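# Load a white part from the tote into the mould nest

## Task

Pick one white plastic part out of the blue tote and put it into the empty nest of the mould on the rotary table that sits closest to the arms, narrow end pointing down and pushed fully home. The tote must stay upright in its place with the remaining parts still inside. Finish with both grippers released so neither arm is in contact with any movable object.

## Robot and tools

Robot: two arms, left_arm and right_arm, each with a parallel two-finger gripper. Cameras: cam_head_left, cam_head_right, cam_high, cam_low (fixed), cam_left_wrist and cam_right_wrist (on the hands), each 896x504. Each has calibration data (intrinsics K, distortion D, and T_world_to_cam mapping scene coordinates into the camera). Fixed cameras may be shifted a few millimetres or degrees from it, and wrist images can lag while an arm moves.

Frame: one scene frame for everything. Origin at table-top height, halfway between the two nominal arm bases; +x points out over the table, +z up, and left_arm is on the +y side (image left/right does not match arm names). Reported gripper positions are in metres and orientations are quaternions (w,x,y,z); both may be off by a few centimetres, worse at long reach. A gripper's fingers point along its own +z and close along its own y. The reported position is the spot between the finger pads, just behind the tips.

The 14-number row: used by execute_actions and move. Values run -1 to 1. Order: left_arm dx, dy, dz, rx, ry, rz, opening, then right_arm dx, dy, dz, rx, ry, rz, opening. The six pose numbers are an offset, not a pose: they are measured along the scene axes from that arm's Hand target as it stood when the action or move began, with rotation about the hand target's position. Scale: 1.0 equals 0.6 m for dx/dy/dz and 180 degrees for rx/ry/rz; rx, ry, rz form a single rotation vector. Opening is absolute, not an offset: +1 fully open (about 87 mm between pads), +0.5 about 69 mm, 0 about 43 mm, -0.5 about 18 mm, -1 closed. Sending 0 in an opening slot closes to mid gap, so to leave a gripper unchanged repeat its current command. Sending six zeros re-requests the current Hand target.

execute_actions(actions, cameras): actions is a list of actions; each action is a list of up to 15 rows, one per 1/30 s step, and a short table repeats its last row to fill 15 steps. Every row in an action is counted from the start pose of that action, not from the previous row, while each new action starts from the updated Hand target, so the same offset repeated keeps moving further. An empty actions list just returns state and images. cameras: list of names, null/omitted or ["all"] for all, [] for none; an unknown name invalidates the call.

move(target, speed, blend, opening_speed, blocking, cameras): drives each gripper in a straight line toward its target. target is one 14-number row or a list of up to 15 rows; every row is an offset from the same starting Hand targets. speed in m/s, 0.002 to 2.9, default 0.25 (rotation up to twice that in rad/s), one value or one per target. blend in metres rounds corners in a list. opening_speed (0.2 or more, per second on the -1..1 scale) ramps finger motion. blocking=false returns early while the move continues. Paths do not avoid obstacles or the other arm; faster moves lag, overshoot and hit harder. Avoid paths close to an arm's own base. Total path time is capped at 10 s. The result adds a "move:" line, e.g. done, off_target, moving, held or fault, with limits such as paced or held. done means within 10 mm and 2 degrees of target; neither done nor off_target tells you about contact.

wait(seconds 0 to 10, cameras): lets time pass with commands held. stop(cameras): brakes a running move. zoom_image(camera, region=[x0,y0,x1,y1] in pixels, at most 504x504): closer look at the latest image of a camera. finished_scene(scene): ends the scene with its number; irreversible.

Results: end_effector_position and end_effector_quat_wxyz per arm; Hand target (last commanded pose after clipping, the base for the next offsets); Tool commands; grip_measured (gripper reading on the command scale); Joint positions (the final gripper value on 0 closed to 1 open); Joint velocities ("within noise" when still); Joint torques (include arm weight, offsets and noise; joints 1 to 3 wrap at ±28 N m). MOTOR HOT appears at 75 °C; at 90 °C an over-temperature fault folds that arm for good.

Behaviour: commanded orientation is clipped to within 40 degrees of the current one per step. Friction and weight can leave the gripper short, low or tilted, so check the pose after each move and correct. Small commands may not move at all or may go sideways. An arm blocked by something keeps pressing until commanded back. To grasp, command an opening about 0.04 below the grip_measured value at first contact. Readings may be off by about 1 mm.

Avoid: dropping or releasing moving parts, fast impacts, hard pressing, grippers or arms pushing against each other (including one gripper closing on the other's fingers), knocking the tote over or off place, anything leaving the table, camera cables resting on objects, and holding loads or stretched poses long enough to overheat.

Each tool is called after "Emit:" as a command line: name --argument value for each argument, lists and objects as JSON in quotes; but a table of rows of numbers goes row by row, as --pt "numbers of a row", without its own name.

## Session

Emit:
execute_actions --actions '[]'

Emit:
zoom_image --camera "cam_head_right" --region '[380, 200, 580, 350]'

Scene clock: 0.00 s.
left_arm: end_effector_position=(+0.3120, +0.2415, +0.2616) grip_measured=+1.000 end_effector_quat_wxyz=(+0.542, +0.103, +0.831, +0.070) | right_arm: end_effector_position=(+0.2310, -0.4574, +0.1255) grip_measured=+0.985 end_effector_quat_wxyz=(+0.450, +0.120, +0.878, -0.108)
Joint positions: left_arm=[-0.537 0.881 0.854 -0.45 -0.503 0.007 1] | right_arm=[-0.232 0.823 0.419 -0.208 0.095 -0.034 0.993]
Joint velocities: within noise
Joint torques (N m): no reading
Motor temperatures (°C): left_arm=[29 31 34 28 27 29 28] | right_arm=[30 34 32 28 27 28 31]
Heat: left arm: 34 °C; right arm: 34 °C.
Hand target: left_arm +0.3125, +0.2412, +0.2659; +0.547, +0.101, +0.829, +0.068 | right_arm +0.2344, -0.4583, +0.1320; +0.458, +0.120, +0.874, -0.109
Tool commands: left_gripper/opening=+1.0 right_gripper/opening=+1.0
camera_calibration:
cam_left_wrist: T_world_to_cam=[[-0.0995639, -0.970617, -0.219066, 0.319436], [-0.954538, 0.155336, -0.254417, 0.348628], [0.28097, 0.183776, -0.941957, 0.249229], [0, 0, 0, 1]] pos_world=[0.294557, 0.210093, 0.393437]
cam_right_wrist: T_world_to_cam=[[-0.31501, -0.944202, 0.0961823, -0.375248], [-0.946053, 0.304287, -0.111325, 0.397031], [0.0758463, -0.126062, -0.989119, 0.190546], [0, 0, 0, 1]] pos_world=[0.242954, -0.451101, 0.268765]

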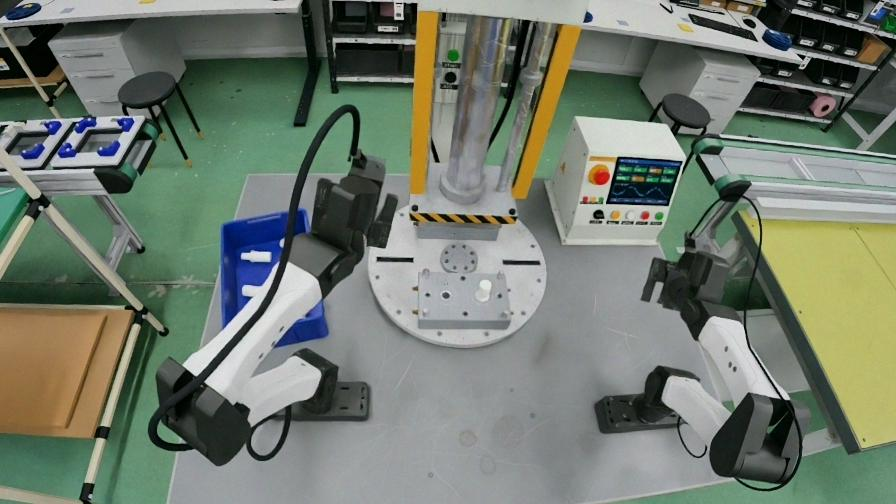

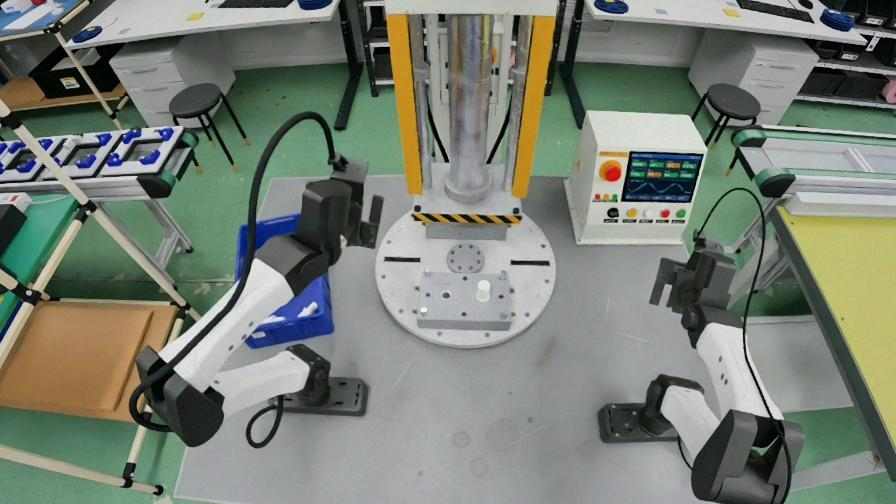

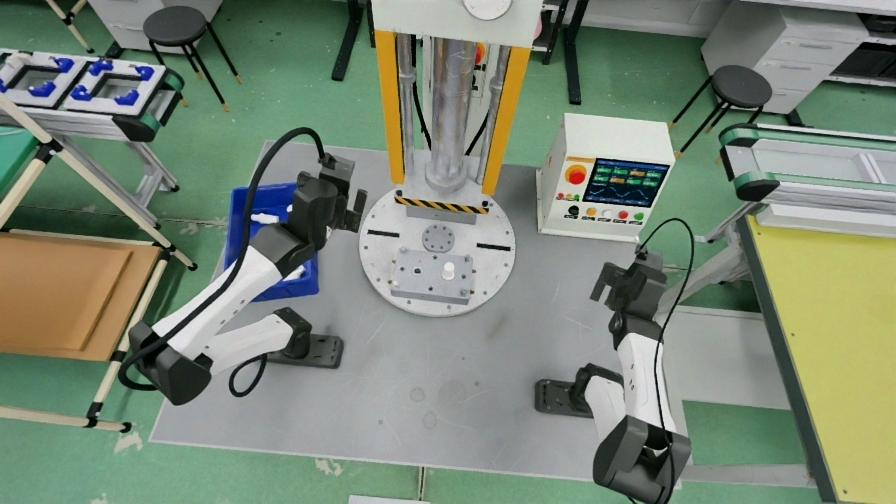

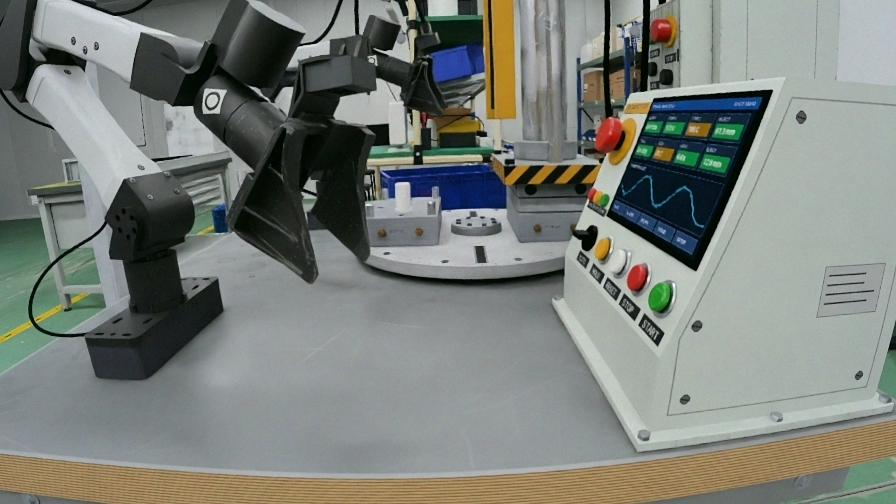

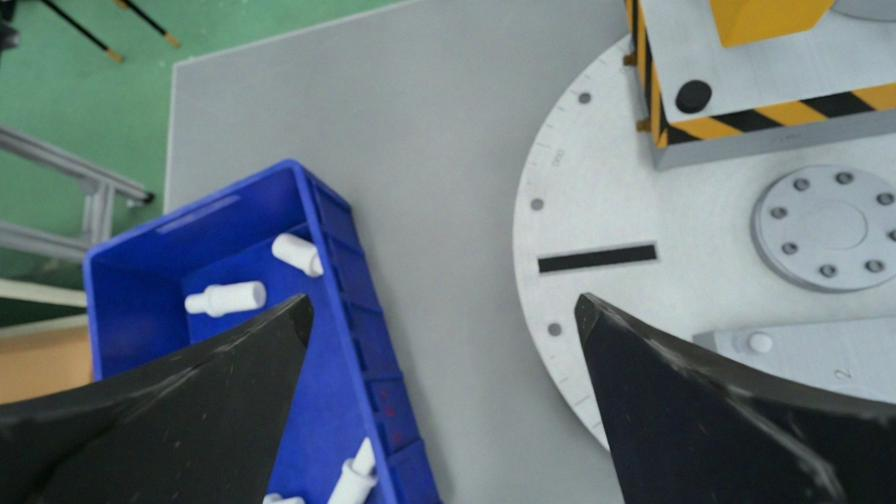

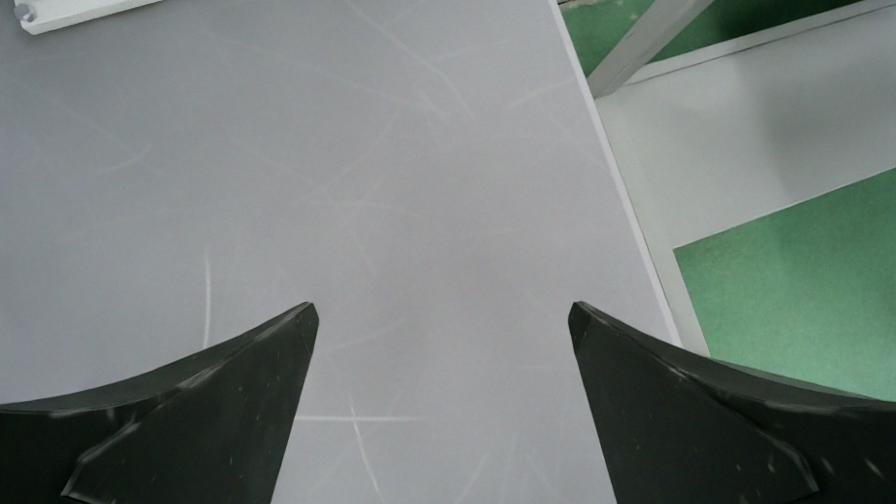

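Scaled by 2.520 from the camera's 896x504 image, which has a finer 1280x720 frame.

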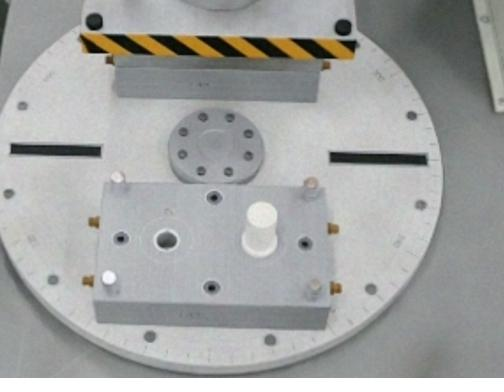

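Emit:
move --target '[-0.11,0.27,0.11,0,0,0,1,0,0,0,0,0,0,1]' --cameras '["cam_left_wrist","cam_head_right"]'

Scene clock: 19.50 s.
left_arm: end_effector_position=(+0.2463, +0.4036, +0.3246) grip_measured=+1.000 end_effector_quat_wxyz=(+0.542, +0.094, +0.832, +0.066) | right_arm: end_effector_position=(+0.2310, -0.4574, +0.1255) grip_measured=+0.985 end_effector_quat_wxyz=(+0.450, +0.120, +0.878, -0.108)
Joint positions: left_arm=[0.81 0.786 1.128 -0.901 0.706 0.618 1] | right_arm=[-0.232 0.823 0.419 -0.208 0.095 -0.034 0.993]
Joint velocities: within noise
Joint torques (N m): left_arm=[1.36 0.55 9.85 1.48 0.49 0.08] | right_arm=[-0.35 -1.22 8.05 2.13 0.09 0.03]
Motor temperatures (°C): left_arm=[29 31 38 31 27 29 28] | right_arm=[30 34 36 32 27 28 31]
Heat: left arm: 38 °C; right arm: 36 °C.
Hand target: left_arm +0.2465, +0.4032, +0.3320; +0.547, +0.100, +0.828, +0.068 | right_arm +0.2344, -0.4583, +0.1320; +0.458, +0.120, +0.874, -0.109
Off the commanded pose: left_arm 0.007 m, 1 deg | right_arm 0.007 m, 1 deg.
move: done
camera_calibration:
cam_left_wrist: T_world_to_cam=[[-0.0885138, -0.975267, -0.202531, 0.477822], [-0.956579, 0.139917, -0.255695, 0.283855], [0.277709, 0.171105, -0.945305, 0.304207], [0, 0, 0, 1]] pos_world=[0.229343, 0.374236, 0.456923]
Images, in order (width x height): cam_head_right 896x504, cam_left_wrist 896x504.

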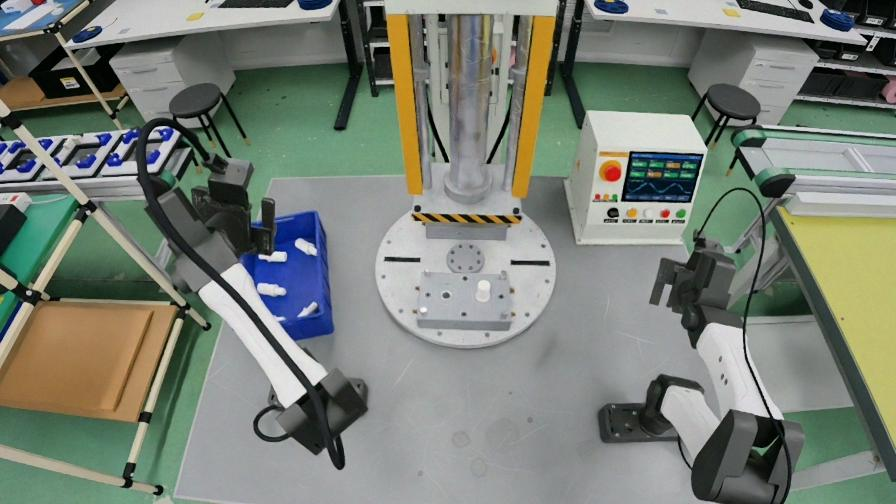

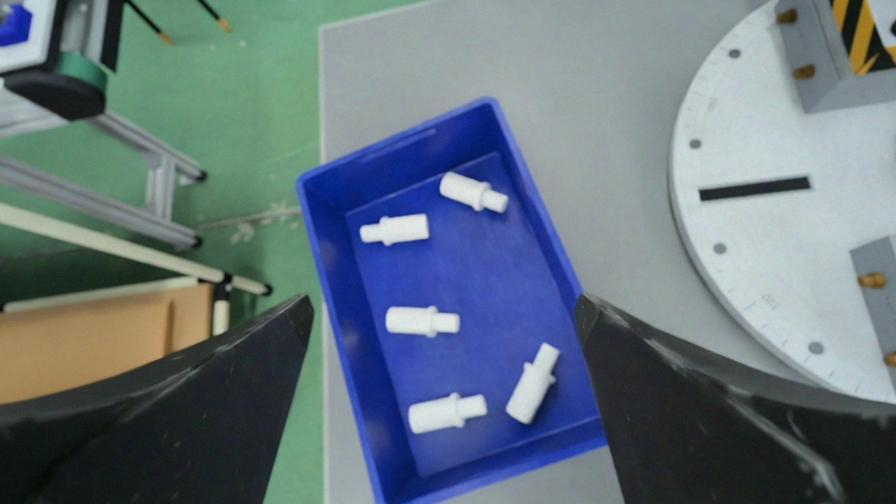

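Emit:
move --target '[0.06,0.088,-0.25,-0.2417,0.1878,0.4793,0.2,0,0,0,0,0,0,1]' --cameras '["cam_left_wrist","cam_head_right","cam_low"]'

Emit:
zoom_image --camera "cam_left_wrist" --region '[200, 0, 700, 400]'

Scene clock: 129.03 s.
left_arm: end_effector_position=(+0.2802, +0.4519, +0.1787) grip_measured=+0.200 end_effector_quat_wxyz=(+0.118, -0.638, +0.754, +0.099) | right_arm: end_effector_position=(+0.2310, -0.4574, +0.1255) grip_measured=+0.985 end_effector_quat_wxyz=(+0.450, +0.120, +0.878, -0.108)
Joint positions: left_arm=[0.467 1.547 1.391 -1.231 -0.249 -0.926 0.6] | right_arm=[-0.232 0.823 0.419 -0.208 0.095 -0.034 0.993]
Joint velocities: within noise
Joint torques (N m): left_arm=[1.28 -4.64 10.1 0.5 -0.16 -0.09] | right_arm=[-0.39 -1.24 8.2 2.14 0.09 0.02]
Motor temperatures (°C): left_arm=[29 31 45 33 28 29 28] | right_arm=[29 34 44 38 27 28 31]
Heat: left arm: 45 °C; right arm: 44 °C.
Hand target: left_arm +0.2824, +0.4561, +0.1819; +0.118, -0.645, +0.748, +0.101 | right_arm +0.2344, -0.4583, +0.1320; +0.458, +0.120, +0.874, -0.109
Off the commanded pose: left_arm 0.006 m, 1 deg | right_arm 0.007 m, 1 deg.
move: done
camera_calibration:
cam_left_wrist: T_world_to_cam=[[0.986708, -0.162168, 0.0104344, -0.208338], [-0.141925, -0.828705, 0.541392, 0.339229], [-0.0791493, -0.535677, -0.840705, 0.549369], [0, 0, 0, 1]] pos_world=[0.297196, 0.54162, 0.280375]
Images, in order (width x height): cam_head_right 896x504, cam_low 896x504, cam_left_wrist 896x504.

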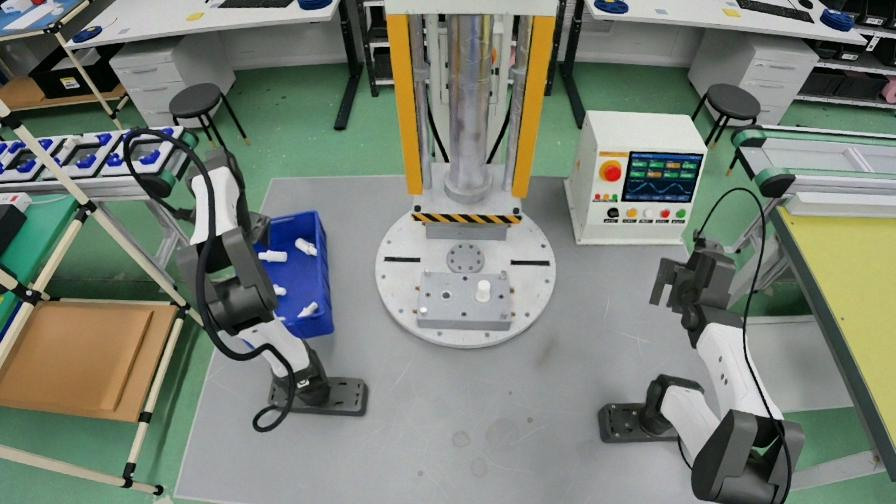

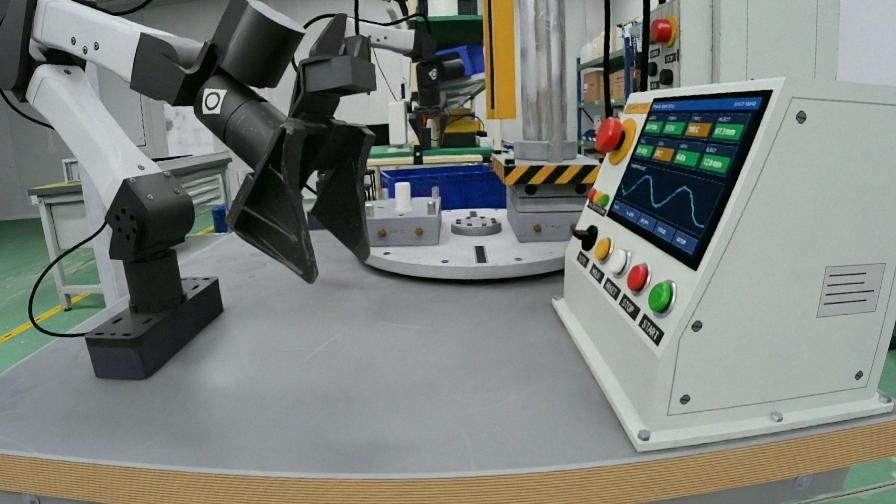

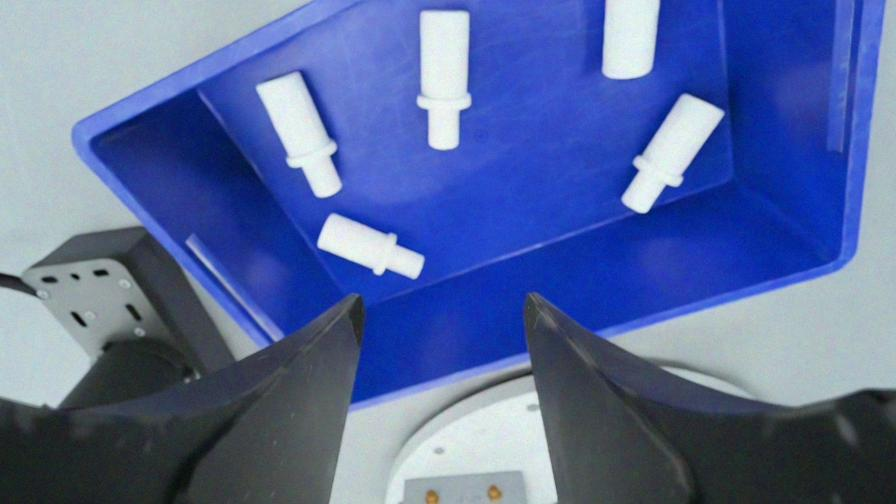

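Scaled by 1.008 from the camera's 896x504 image, which has a finer 1280x720 frame.

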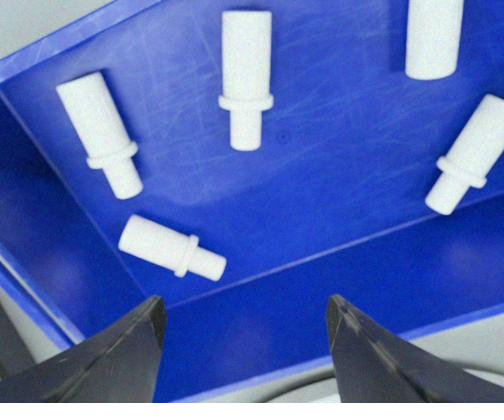

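Emit:
move --target '[0.0053,0.044,-0.188,0,0,0,0.2,0,0,0,0,0,0,1]' --cameras '["cam_left_wrist","cam_high"]' --speed 0.15

Emit:
zoom_image --camera "cam_left_wrist" --region '[250, 0, 650, 400]'

Emit:
zoom_image --camera "cam_high" --region '[170, 130, 340, 320]'

Scene clock: 144.17 s.
left_arm: end_effector_position=(+0.2858, +0.4808, +0.0747) grip_measured=+0.200 end_effector_quat_wxyz=(+0.121, -0.645, +0.748, +0.103) | right_arm: end_effector_position=(+0.2310, -0.4574, +0.1255) grip_measured=+0.985 end_effector_quat_wxyz=(+0.450, +0.120, +0.878, -0.108)
Joint positions: left_arm=[0.541 1.655 1.083 -0.792 -0.246 -0.869 0.6] | right_arm=[-0.232 0.823 0.419 -0.208 0.095 -0.034 0.993]
Joint velocities: within noise
Joint torques (N m): left_arm=[1.29 -5.41 6.61 0.85 -0.04 0.07] | right_arm=[-0.27 -1.31 8.09 2.12 0.09 0.03]
Motor temperatures (°C): left_arm=[29 32 45 32 27 29 28] | right_arm=[29 34 44 38 27 28 31]
Heat: left arm: 45 °C; right arm: 44 °C.
Hand target: left_arm +0.2857, +0.4824, +0.0692; +0.118, -0.645, +0.748, +0.101 | right_arm +0.2344, -0.4583, +0.1320; +0.458, +0.120, +0.874, -0.109
Off the commanded pose: left_arm 0.006 m, 0 deg | right_arm 0.007 m, 1 deg.
move: done
camera_calibration:
cam_left_wrist: T_world_to_cam=[[0.989537, -0.143785, 0.0119121, -0.217808], [-0.128042, -0.837131, 0.531805, 0.421088], [-0.0664938, -0.527766, -0.846783, 0.470833], [0, 0, 0, 1]] pos_world=[0.300753, 0.569678, 0.177351]
Images, in order (width x height): cam_high 896x504, cam_left_wrist 896x504.

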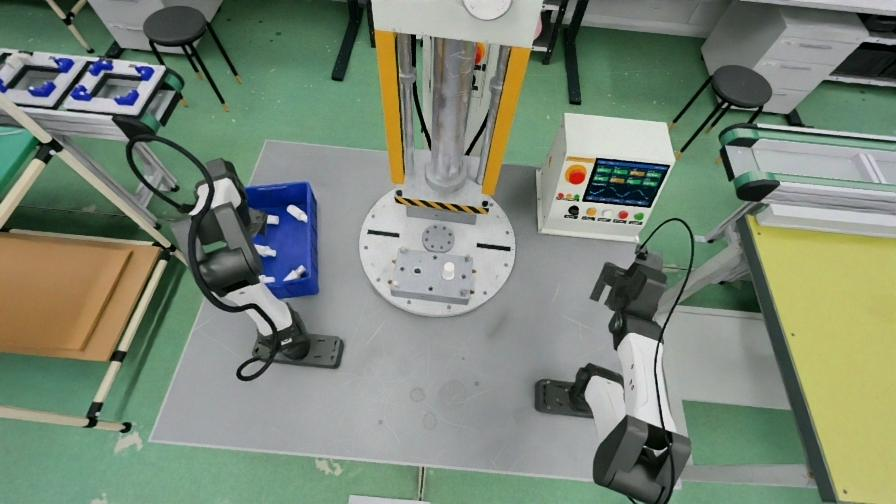

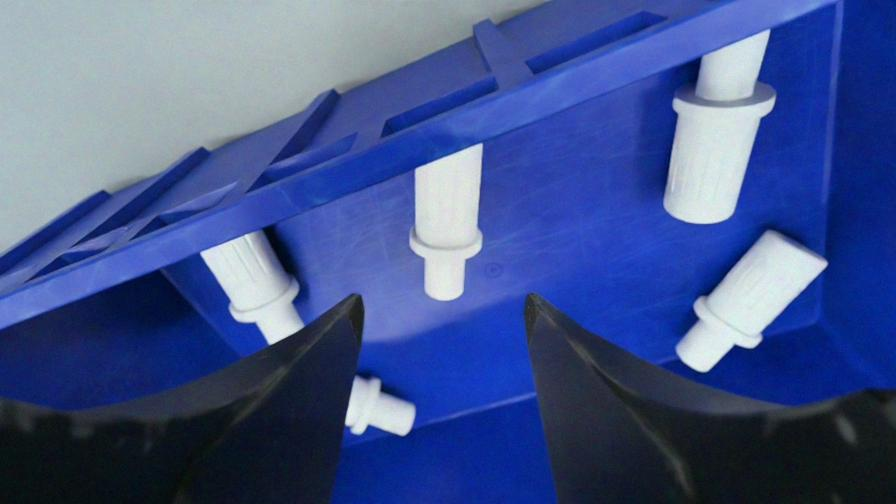

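Scaled by 1.260 from the camera's 896x504 image, which has a finer 1280x720 frame.

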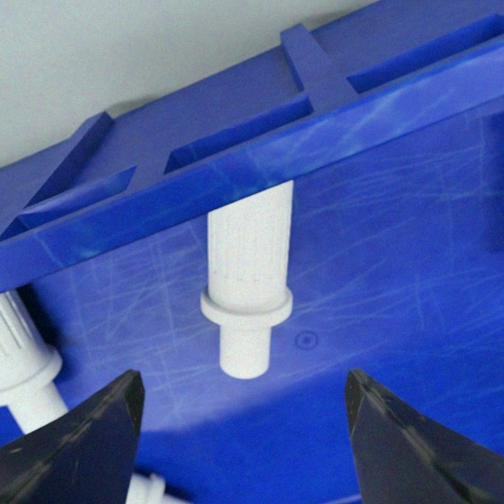

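Scaled by 2.653 from the camera's 896x504 image, which has a finer 1280x720 frame.

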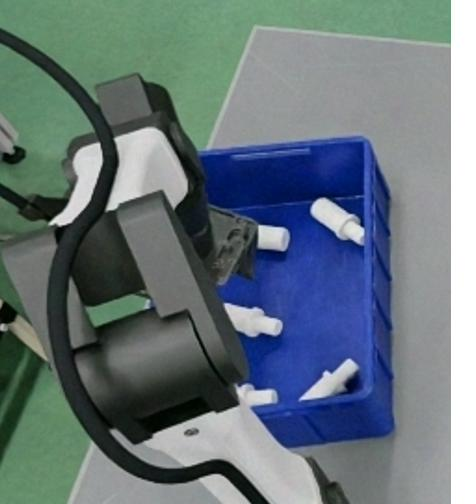

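Emit:
move --target '[-0.0068,-0.0463,-0.085,0,0,0,0.2,0,0,0,0,0,0,1]' --cameras '["cam_left_wrist"]' --speed 0.1

Scene clock: 226.87 s.
left_arm: end_effector_position=(+0.2810, +0.4551, +0.0236) grip_measured=+0.200 end_effector_quat_wxyz=(+0.119, -0.644, +0.750, +0.097) | right_arm: end_effector_position=(+0.2310, -0.4574, +0.1255) grip_measured=+0.985 end_effector_quat_wxyz=(+0.450, +0.120, +0.878, -0.108)
Joint positions: left_arm=[0.478 1.689 0.898 -0.592 -0.246 -0.93 0.6] | right_arm=[-0.232 0.823 0.419 -0.208 0.095 -0.034 0.993]
Joint velocities: within noise
Joint torques (N m): left_arm=[0.14 -5.05 6 0.86 -0.19 -0.09] | right_arm=[-0.39 -1.32 8.12 2.13 0.09 0.02]
Motor temperatures (°C): left_arm=[29 33 41 32 27 29 28] | right_arm=[29 34 46 40 27 28 31]
Heat: left arm: 41 °C; right arm: 46 °C.
Hand target: left_arm +0.2815, +0.4547, +0.0182; +0.118, -0.645, +0.748, +0.101 | right_arm +0.2344, -0.4583, +0.1320; +0.458, +0.120, +0.874, -0.109
Off the commanded pose: left_arm 0.006 m, 0 deg | right_arm 0.007 m, 1 deg.
move: done
camera_calibration:
cam_left_wrist: T_world_to_cam=[[0.988716, -0.148933, 0.0160871, -0.213742], [-0.133844, -0.830069, 0.541361, 0.424314], [-0.0672728, -0.537405, -0.840637, 0.418189], [0, 0, 0, 1]] pos_world=[0.296255, 0.545114, 0.125277]
Images, in order (width x height): cam_left_wrist 896x504.

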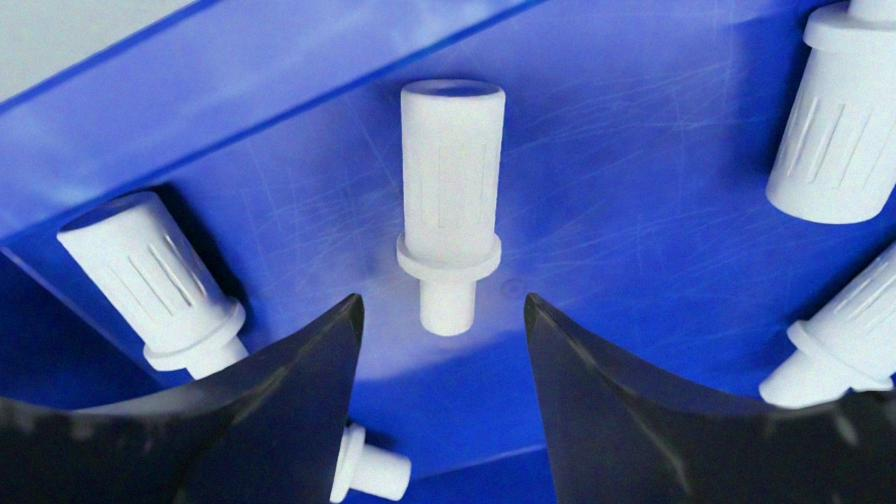

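Emit:
move --target '[0.0,0,0,0,0,0,-0.72,0,0,0,0,0,0,1]' --cameras '["cam_left_wrist"]' --opening_speed 0.4

Scene clock: 233.07 s.
left_arm: end_effector_position=(+0.2813, +0.4552, +0.0237) grip_measured=-0.519 end_effector_quat_wxyz=(+0.119, -0.644, +0.750, +0.097) | right_arm: end_effector_position=(+0.2310, -0.4574, +0.1255) grip_measured=+0.985 end_effector_quat_wxyz=(+0.450, +0.120, +0.878, -0.108)
Joint positions: left_arm=[0.478 1.689 0.898 -0.59 -0.246 -0.93 0.241] | right_arm=[-0.232 0.823 0.419 -0.208 0.095 -0.034 0.993]
Joint velocities: within noise
Joint torques (N m): left_arm=[0.14 -5.08 5.94 0.83 -0.2 -0.08] | right_arm=[-0.36 -1.29 8.13 2.13 0.06 0.01]
Motor temperatures (°C): left_arm=[29 33 41 31 27 29 28] | right_arm=[29 34 46 40 27 28 31]
Heat: left arm: 41 °C; right arm: 46 °C.
Hand target: left_arm +0.2815, +0.4547, +0.0182; +0.119, -0.645, +0.748, +0.101 | right_arm +0.2344, -0.4583, +0.1320; +0.458, +0.120, +0.874, -0.109
Off the commanded pose: left_arm 0.006 m, 1 deg | right_arm 0.007 m, 1 deg.
move: done
camera_calibration:
cam_left_wrist: T_world_to_cam=[[0.988759, -0.148529, 0.0171604, -0.214217], [-0.134128, -0.830413, 0.540763, 0.424624], [-0.0660686, -0.536986, -0.841, 0.417741], [0, 0, 0, 1]] pos_world=[0.296362, 0.545117, 0.125376]
Images, in order (width x height): cam_left_wrist 896x504.

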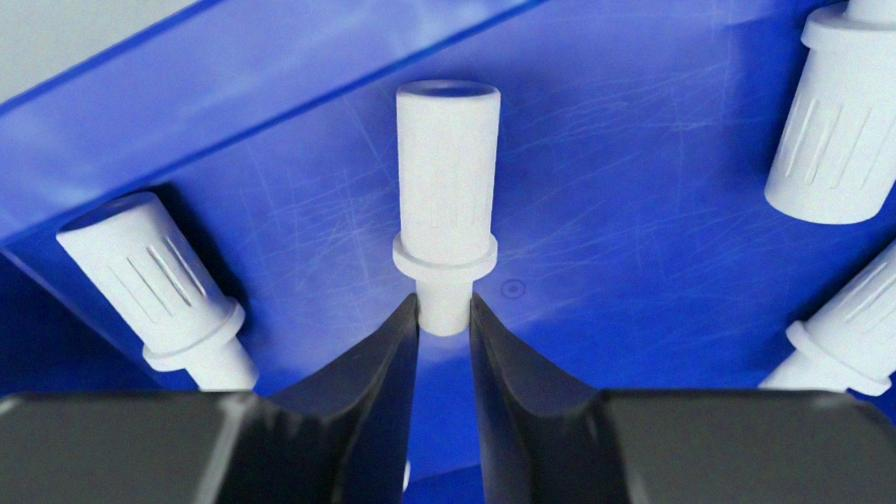

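Emit:
move --target '[0.013,-0.1,0.003,0,0,0,-0.72,0,0,0,0,0,0,1]' --cameras '["cam_left_wrist","cam_high"]' --speed 0.06

Scene clock: 243.07 s.
left_arm: end_effector_position=(+0.2996, +0.4024, +0.0210) grip_measured=-0.519 end_effector_quat_wxyz=(+0.133, -0.645, +0.745, +0.100) | right_arm: end_effector_position=(+0.2310, -0.4574, +0.1255) grip_measured=+0.985 end_effector_quat_wxyz=(+0.450, +0.120, +0.878, -0.108)
Joint positions: left_arm=[0.266 1.684 0.879 -0.612 -0.297 -1.15 0.241] | right_arm=[-0.232 0.823 0.419 -0.208 0.095 -0.034 0.993]
Joint velocities: within noise
Joint torques (N m): left_arm=[-0.16 -7.17 4.7 0.31 -0.05 -0.06] | right_arm=[-0.28 -1.39 8.09 2.1 0.08 0.02]
Motor temperatures (°C): left_arm=[29 33 41 31 27 29 28] | right_arm=[29 34 46 41 27 28 31]
Heat: left arm: 41 °C; right arm: 46 °C.
Hand target: left_arm +0.2893, +0.3947, +0.0200; +0.118, -0.645, +0.748, +0.101 | right_arm +0.2344, -0.4583, +0.1320; +0.458, +0.120, +0.874, -0.109
Off the commanded pose: left_arm 0.013 m, 2 deg | right_arm 0.007 m, 1 deg.
move: off_target (left_arm)
camera_calibration:
cam_left_wrist: T_world_to_cam=[[0.989205, -0.143105, 0.0315328, -0.242685], [-0.138511, -0.842871, 0.519984, 0.391497], [-0.0478342, -0.518739, -0.853593, 0.375881], [0, 0, 0, 1]] pos_world=[0.312272, 0.490236, 0.124929]
Images, in order (width x height): cam_high 896x504, cam_left_wrist 896x504.

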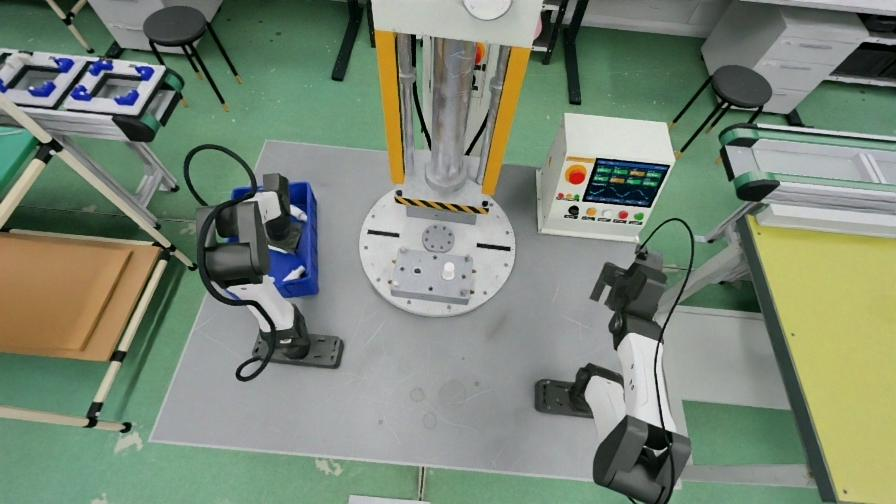

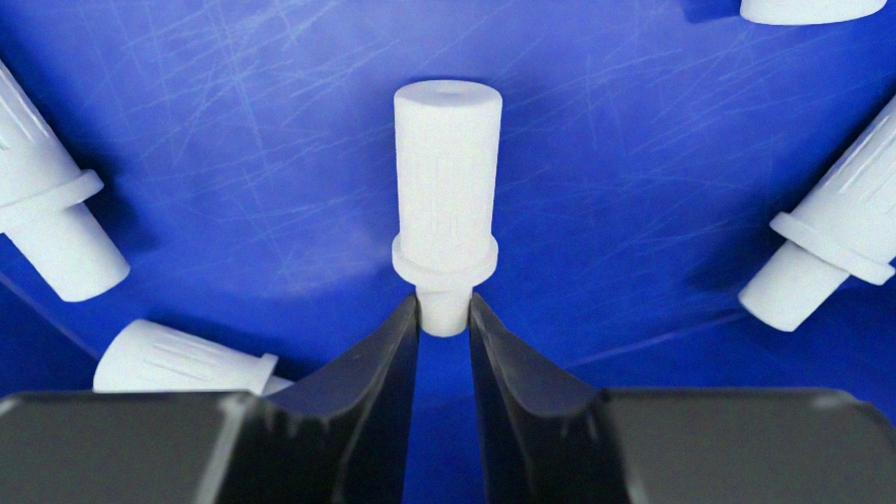

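Emit:
move --target '[0.012,0.009,0.002,0,0,0,-0.72,0,0,0,0,0,0,1]' --cameras '[]' --speed 0.05

Emit:
move --target '[0,0,0,0,0,0,0.2,0,0,0,0,0,0,1]' --cameras '["cam_left_wrist"]' --opening_speed 0.4

Scene clock: 251.93 s.
left_arm: end_effector_position=(+0.2996, +0.4024, +0.0216) grip_measured=-0.519 end_effector_quat_wxyz=(+0.132, -0.646, +0.745, +0.100) | right_arm: end_effector_position=(+0.2310, -0.4574, +0.1255) grip_measured=+0.985 end_effector_quat_wxyz=(+0.450, +0.120, +0.878, -0.108)
Joint positions: left_arm=[0.266 1.684 0.882 -0.616 -0.297 -1.15 0.241] | right_arm=[-0.232 0.823 0.419 -0.208 0.095 -0.034 0.993]
Joint velocities: within noise
Joint torques (N m): left_arm=[0.81 -5.35 7.77 0.3 -0.03 0.03] | right_arm=[-0.38 -1.28 8.13 2.14 0.12 0.02]
Motor temperatures (°C): left_arm=[29 34 41 31 27 29 29] | right_arm=[29 34 46 41 27 28 31]
Heat: left arm: 41 °C; right arm: 46 °C.
Hand target: left_arm +0.2965, +0.4001, +0.0212; +0.118, -0.645, +0.748, +0.101 | right_arm +0.2344, -0.4583, +0.1320; +0.458, +0.120, +0.874, -0.109
Off the commanded pose: left_arm 0.004 m, 2 deg | right_arm 0.007 m, 1 deg.
move: done
No camera images: "cameras" was empty.

Scene clock: 254.43 s.
left_arm: end_effector_position=(+0.2954, +0.4000, +0.0211) grip_measured=+0.200 end_effector_quat_wxyz=(+0.122, -0.645, +0.747, +0.101) | right_arm: end_effector_position=(+0.2310, -0.4574, +0.1255) grip_measured=+0.985 end_effector_quat_wxyz=(+0.450, +0.120, +0.878, -0.108)
Joint positions: left_arm=[0.266 1.684 0.882 -0.635 -0.29 -1.15 0.6] | right_arm=[-0.232 0.823 0.419 -0.208 0.095 -0.034 0.993]
Joint velocities: within noise
Joint torques (N m): left_arm=[0.81 -5.33 7.73 0.45 -0.11 0.04] | right_arm=[-0.35 -1.26 8.06 2.11 0.1 0]
Motor temperatures (°C): left_arm=[29 34 41 31 27 29 28] | right_arm=[29 34 46 41 27 28 31]
Heat: left arm: 41 °C; right arm: 46 °C.
Hand target: left_arm +0.2965, +0.4001, +0.0212; +0.119, -0.645, +0.748, +0.101 | right_arm +0.2344, -0.4583, +0.1320; +0.458, +0.120, +0.874, -0.109
Off the commanded pose: left_arm 0.001 m, 0 deg | right_arm 0.007 m, 1 deg.
move: done
camera_calibration:
cam_left_wrist: T_world_to_cam=[[0.989517, -0.143512, 0.0161593, -0.238539], [-0.13001, -0.836472, 0.532365, 0.383512], [-0.0628842, -0.528885, -0.846361, 0.382895], [0, 0, 0, 1]] pos_world=[0.309976, 0.489071, 0.123754]
Images, in order (width x height): cam_left_wrist 896x504.

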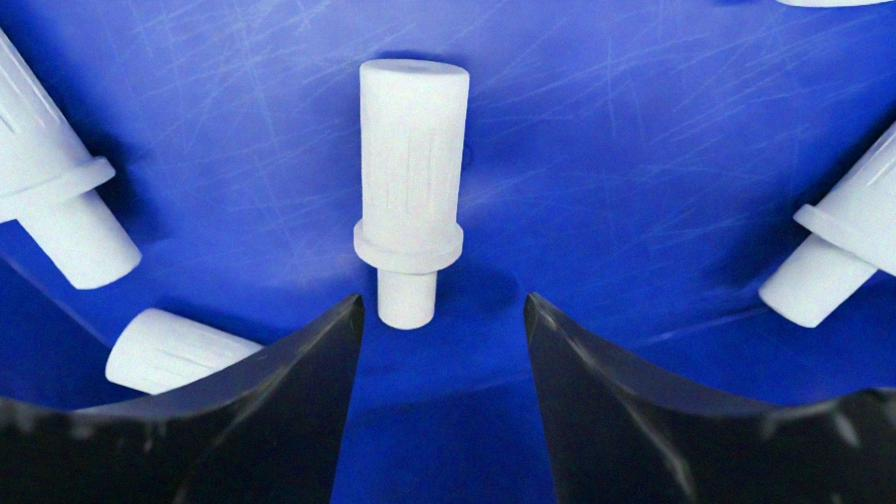

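Emit:
move --target '[-0.0175,0.004,0,0,0,0,0.2,0,0,0,0,0,0,1]' --cameras '["cam_left_wrist"]' --speed 0.06

Scene clock: 282.33 s.
left_arm: end_effector_position=(+0.2869, +0.4011, +0.0169) grip_measured=+0.200 end_effector_quat_wxyz=(+0.112, -0.644, +0.750, +0.106) | right_arm: end_effector_position=(+0.2310, -0.4574, +0.1255) grip_measured=+0.985 end_effector_quat_wxyz=(+0.450, +0.120, +0.878, -0.108)
Joint positions: left_arm=[0.279 1.684 0.864 -0.635 -0.288 -1.136 0.6] | right_arm=[-0.232 0.823 0.419 -0.208 0.095 -0.034 0.993]
Joint velocities: within noise
Joint torques (N m): left_arm=[1.33 -7.84 5.55 0.52 -0.11 0.09] | right_arm=[-0.29 -1.33 8.08 2.12 0.08 0.04]
Motor temperatures (°C): left_arm=[29 34 42 30 27 29 28] | right_arm=[29 34 47 41 27 28 31]
Heat: left arm: 42 °C; right arm: 47 °C.
Hand target: left_arm +0.2860, +0.4025, +0.0212; +0.118, -0.645, +0.748, +0.101 | right_arm +0.2344, -0.4583, +0.1320; +0.458, +0.120, +0.874, -0.109
Off the commanded pose: left_arm 0.005 m, 1 deg | right_arm 0.007 m, 1 deg.
move: done
camera_calibration:
cam_left_wrist: T_world_to_cam=[[0.989425, -0.144975, -0.0045738, -0.228953], [-0.119538, -0.832871, 0.540404, 0.380913], [-0.0821546, -0.534142, -0.841394, 0.386934], [0, 0, 0, 1]] pos_world=[0.303854, 0.490736, 0.11867]
Images, in order (width x height): cam_left_wrist 896x504.

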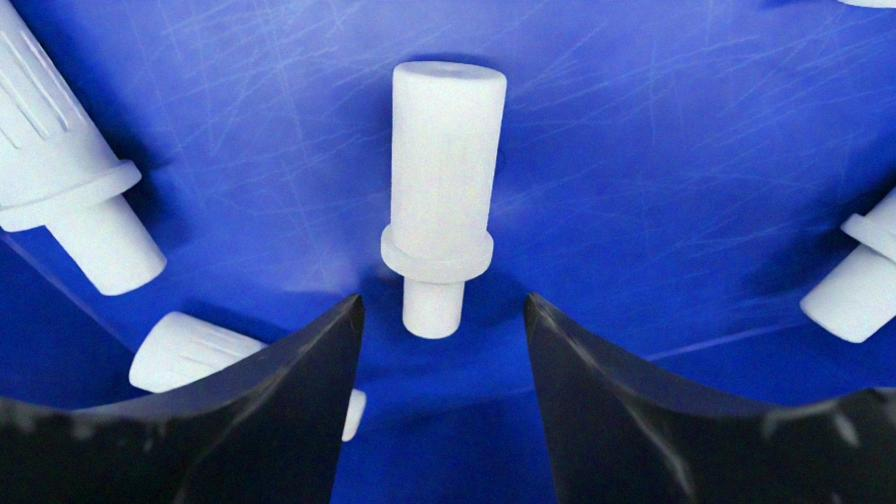

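Emit:
move --target '[0.0,0,0.006,0,0,0,-0.72,0,0,0,0,0,0,1]' --cameras '[]' --opening_speed 0.4

Emit:
move --target '[0.005,0.002,0.002,0,0,-0.14,-0.72,0,0,0,0,0,0,1]' --cameras '["cam_left_wrist","cam_high"]' --speed 0.1

Scene clock: 292.63 s.
left_arm: end_effector_position=(+0.2858, +0.4007, +0.0169) grip_measured=-0.520 end_effector_quat_wxyz=(+0.110, -0.643, +0.750, +0.107) | right_arm: end_effector_position=(+0.2310, -0.4574, +0.1255) grip_measured=+0.985 end_effector_quat_wxyz=(+0.450, +0.120, +0.878, -0.108)
Joint positions: left_arm=[0.279 1.684 0.864 -0.64 -0.288 -1.135 0.24] | right_arm=[-0.232 0.823 0.419 -0.208 0.095 -0.034 0.993]
Joint velocities: within noise
Joint torques (N m): left_arm=[1.33 -8.43 6.24 0.41 -0.1 0.07] | right_arm=[-0.36 -1.17 8.17 2.16 0.07 0.01]
Motor temperatures (°C): left_arm=[29 34 42 30 27 29 28] | right_arm=[29 33 47 41 27 28 31]
Heat: left arm: 42 °C; right arm: 47 °C.
Hand target: left_arm +0.2861, +0.4025, +0.0248; +0.119, -0.645, +0.748, +0.101 | right_arm +0.2344, -0.4583, +0.1320; +0.458, +0.120, +0.874, -0.109
Off the commanded pose: left_arm 0.008 m, 1 deg | right_arm 0.007 m, 1 deg.
move: done
No camera images: "cameras" was empty.

Scene clock: 295.47 s.
left_arm: end_effector_position=(+0.2848, +0.4008, +0.0202) grip_measured=-0.520 end_effector_quat_wxyz=(+0.119, -0.465, +0.874, +0.079) | right_arm: end_effector_position=(+0.2310, -0.4574, +0.1255) grip_measured=+0.985 end_effector_quat_wxyz=(+0.450, +0.120, +0.878, -0.108)
Joint positions: left_arm=[0.294 1.645 0.833 -0.555 -0.203 -0.677 0.24] | right_arm=[-0.232 0.823 0.419 -0.208 0.095 -0.034 0.993]
Joint velocities: within noise
Joint torques (N m): left_arm=[1.33 -8.09 5.76 0.91 -0.03 0.09] | right_arm=[-0.35 -1.29 8.13 2.15 0.09 0.03]
Motor temperatures (°C): left_arm=[29 35 41 30 27 29 28] | right_arm=[29 33 47 41 27 28 31]
Heat: left arm: 41 °C; right arm: 47 °C.
Hand target: left_arm +0.2890, +0.4037, +0.0259; +0.138, -0.466, +0.871, +0.073 | right_arm +0.2344, -0.4583, +0.1320; +0.458, +0.120, +0.874, -0.109
Off the commanded pose: left_arm 0.008 m, 2 deg | right_arm 0.007 m, 1 deg.
move: done
camera_calibration:
cam_left_wrist: T_world_to_cam=[[0.834138, -0.551256, -0.0181767, -0.0194748], [-0.447958, -0.696322, 0.560776, 0.417042], [-0.321788, -0.459622, -0.827768, 0.427467], [0, 0, 0, 1]] pos_world=[0.340615, 0.476133, 0.119622]
Images, in order (width x height): cam_high 896x504, cam_left_wrist 896x504.

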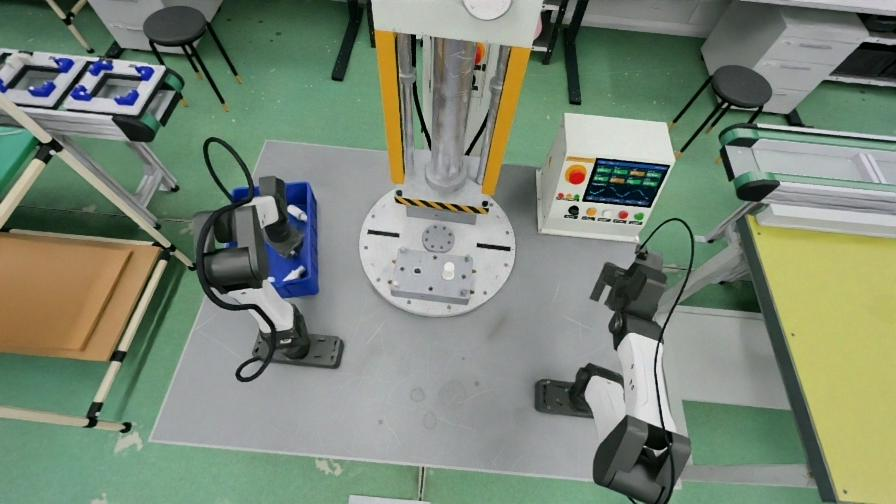

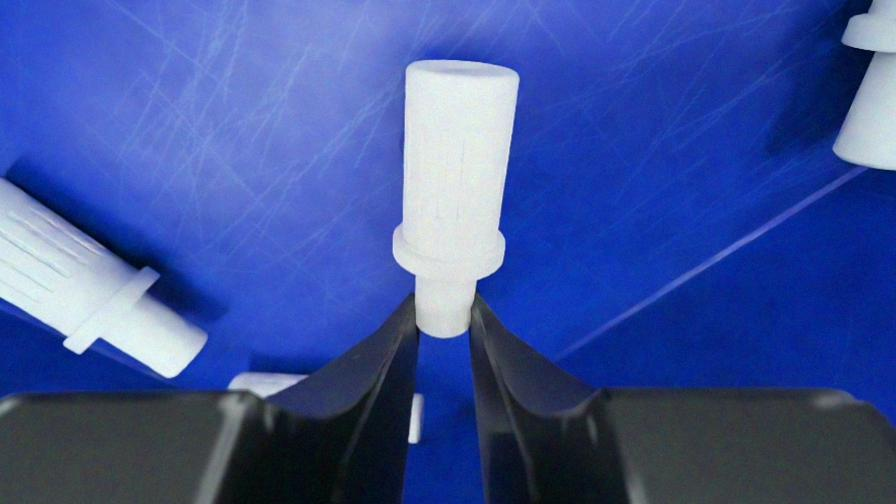

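Emit:
move --target '[0,0,0,0,0,0,-0.3,0,0,0,0,0,0,1]' --cameras '[]' --opening_speed 0.4

Emit:
move --target '[-0.02,-0.02,0.1,0,0,0,-0.3,0,0,0,0,0,0,1]' --cameras '["cam_left_wrist","cam_high"]' --speed 0.1

Scene clock: 304.53 s.
left_arm: end_effector_position=(+0.2851, +0.4009, +0.0202) grip_measured=-0.300 end_effector_quat_wxyz=(+0.119, -0.465, +0.874, +0.079) | right_arm: end_effector_position=(+0.2310, -0.4574, +0.1255) grip_measured=+0.985 end_effector_quat_wxyz=(+0.450, +0.120, +0.878, -0.108)
Joint positions: left_arm=[0.294 1.645 0.833 -0.553 -0.202 -0.676 0.35] | right_arm=[-0.232 0.823 0.419 -0.208 0.095 -0.034 0.993]
Joint velocities: within noise
Joint torques (N m): left_arm=[1.36 -8.06 5.76 0.9 -0.01 0.08] | right_arm=[-0.42 -1.24 8.13 2.13 0.1 0]
Motor temperatures (°C): left_arm=[29 36 41 31 27 29 28] | right_arm=[29 33 47 42 27 28 31]
Heat: left arm: 41 °C; right arm: 47 °C.
Hand target: left_arm +0.2890, +0.4037, +0.0259; +0.138, -0.466, +0.871, +0.073 | right_arm +0.2344, -0.4583, +0.1320; +0.458, +0.120, +0.874, -0.109
Off the commanded pose: left_arm 0.007 m, 2 deg | right_arm 0.007 m, 1 deg.
move: done
No camera images: "cameras" was empty.

Scene clock: 305.90 s.
left_arm: end_effector_position=(+0.2698, +0.3918, +0.0753) grip_measured=-0.300 end_effector_quat_wxyz=(+0.120, -0.464, +0.874, +0.077) | right_arm: end_effector_position=(+0.2310, -0.4574, +0.1255) grip_measured=+0.985 end_effector_quat_wxyz=(+0.450, +0.120, +0.878, -0.108)
Joint positions: left_arm=[0.278 1.477 0.909 -0.799 -0.202 -0.69 0.35] | right_arm=[-0.232 0.823 0.419 -0.208 0.095 -0.034 0.993]
Joint velocities: within noise
Joint torques (N m): left_arm=[0.06 -6.5 9.54 0.62 -0.08 -0.09] | right_arm=[-0.42 -1.31 8.12 2.13 0.1 0.02]
Motor temperatures (°C): left_arm=[29 36 41 31 27 29 28] | right_arm=[29 33 47 42 27 28 31]
Heat: left arm: 41 °C; right arm: 47 °C.
Hand target: left_arm +0.2771, +0.3917, +0.0860; +0.138, -0.466, +0.871, +0.073 | right_arm +0.2344, -0.4583, +0.1320; +0.458, +0.120, +0.874, -0.109
Off the commanded pose: left_arm 0.013 m, 2 deg | right_arm 0.007 m, 1 deg.
move: off_target (left_arm)
camera_calibration:
cam_left_wrist: T_world_to_cam=[[0.832822, -0.553379, -0.0133547, -0.0101984], [-0.45226, -0.694155, 0.560009, 0.373594], [-0.319167, -0.460348, -0.828379, 0.463644], [0, 0, 0, 1]] pos_world=[0.325435, 0.467126, 0.174721]
Images, in order (width x height): cam_high 896x504, cam_left_wrist 896x504.

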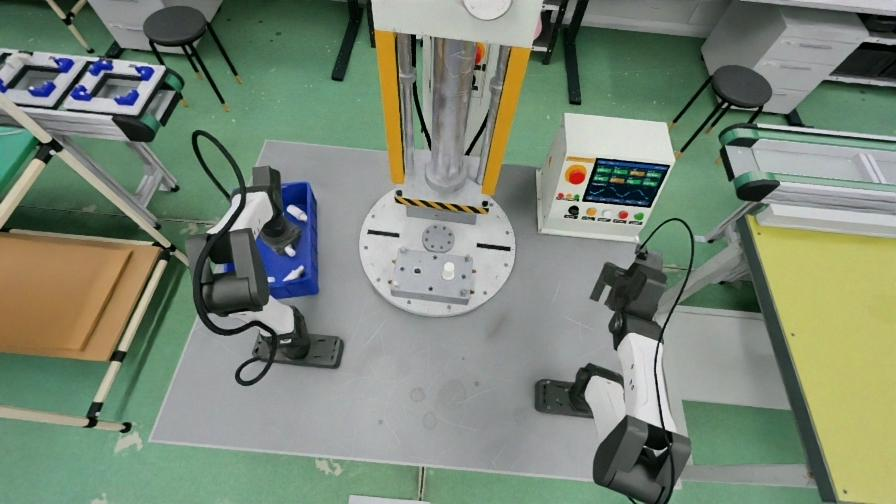

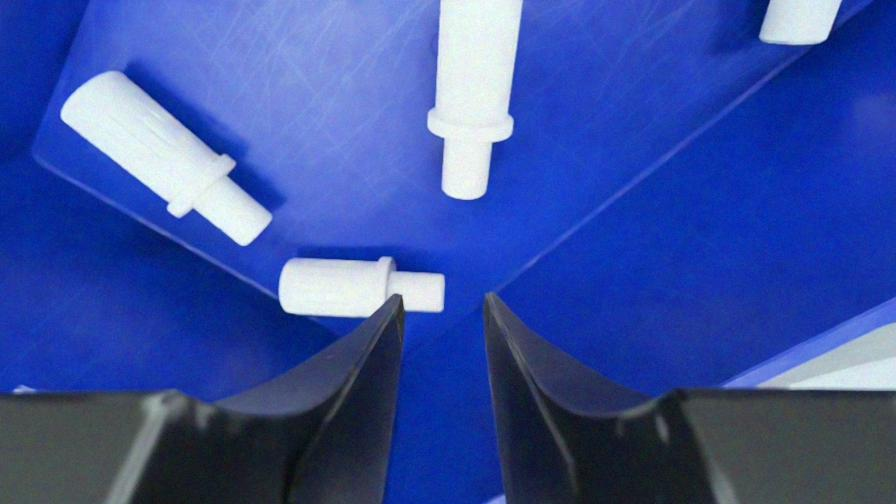

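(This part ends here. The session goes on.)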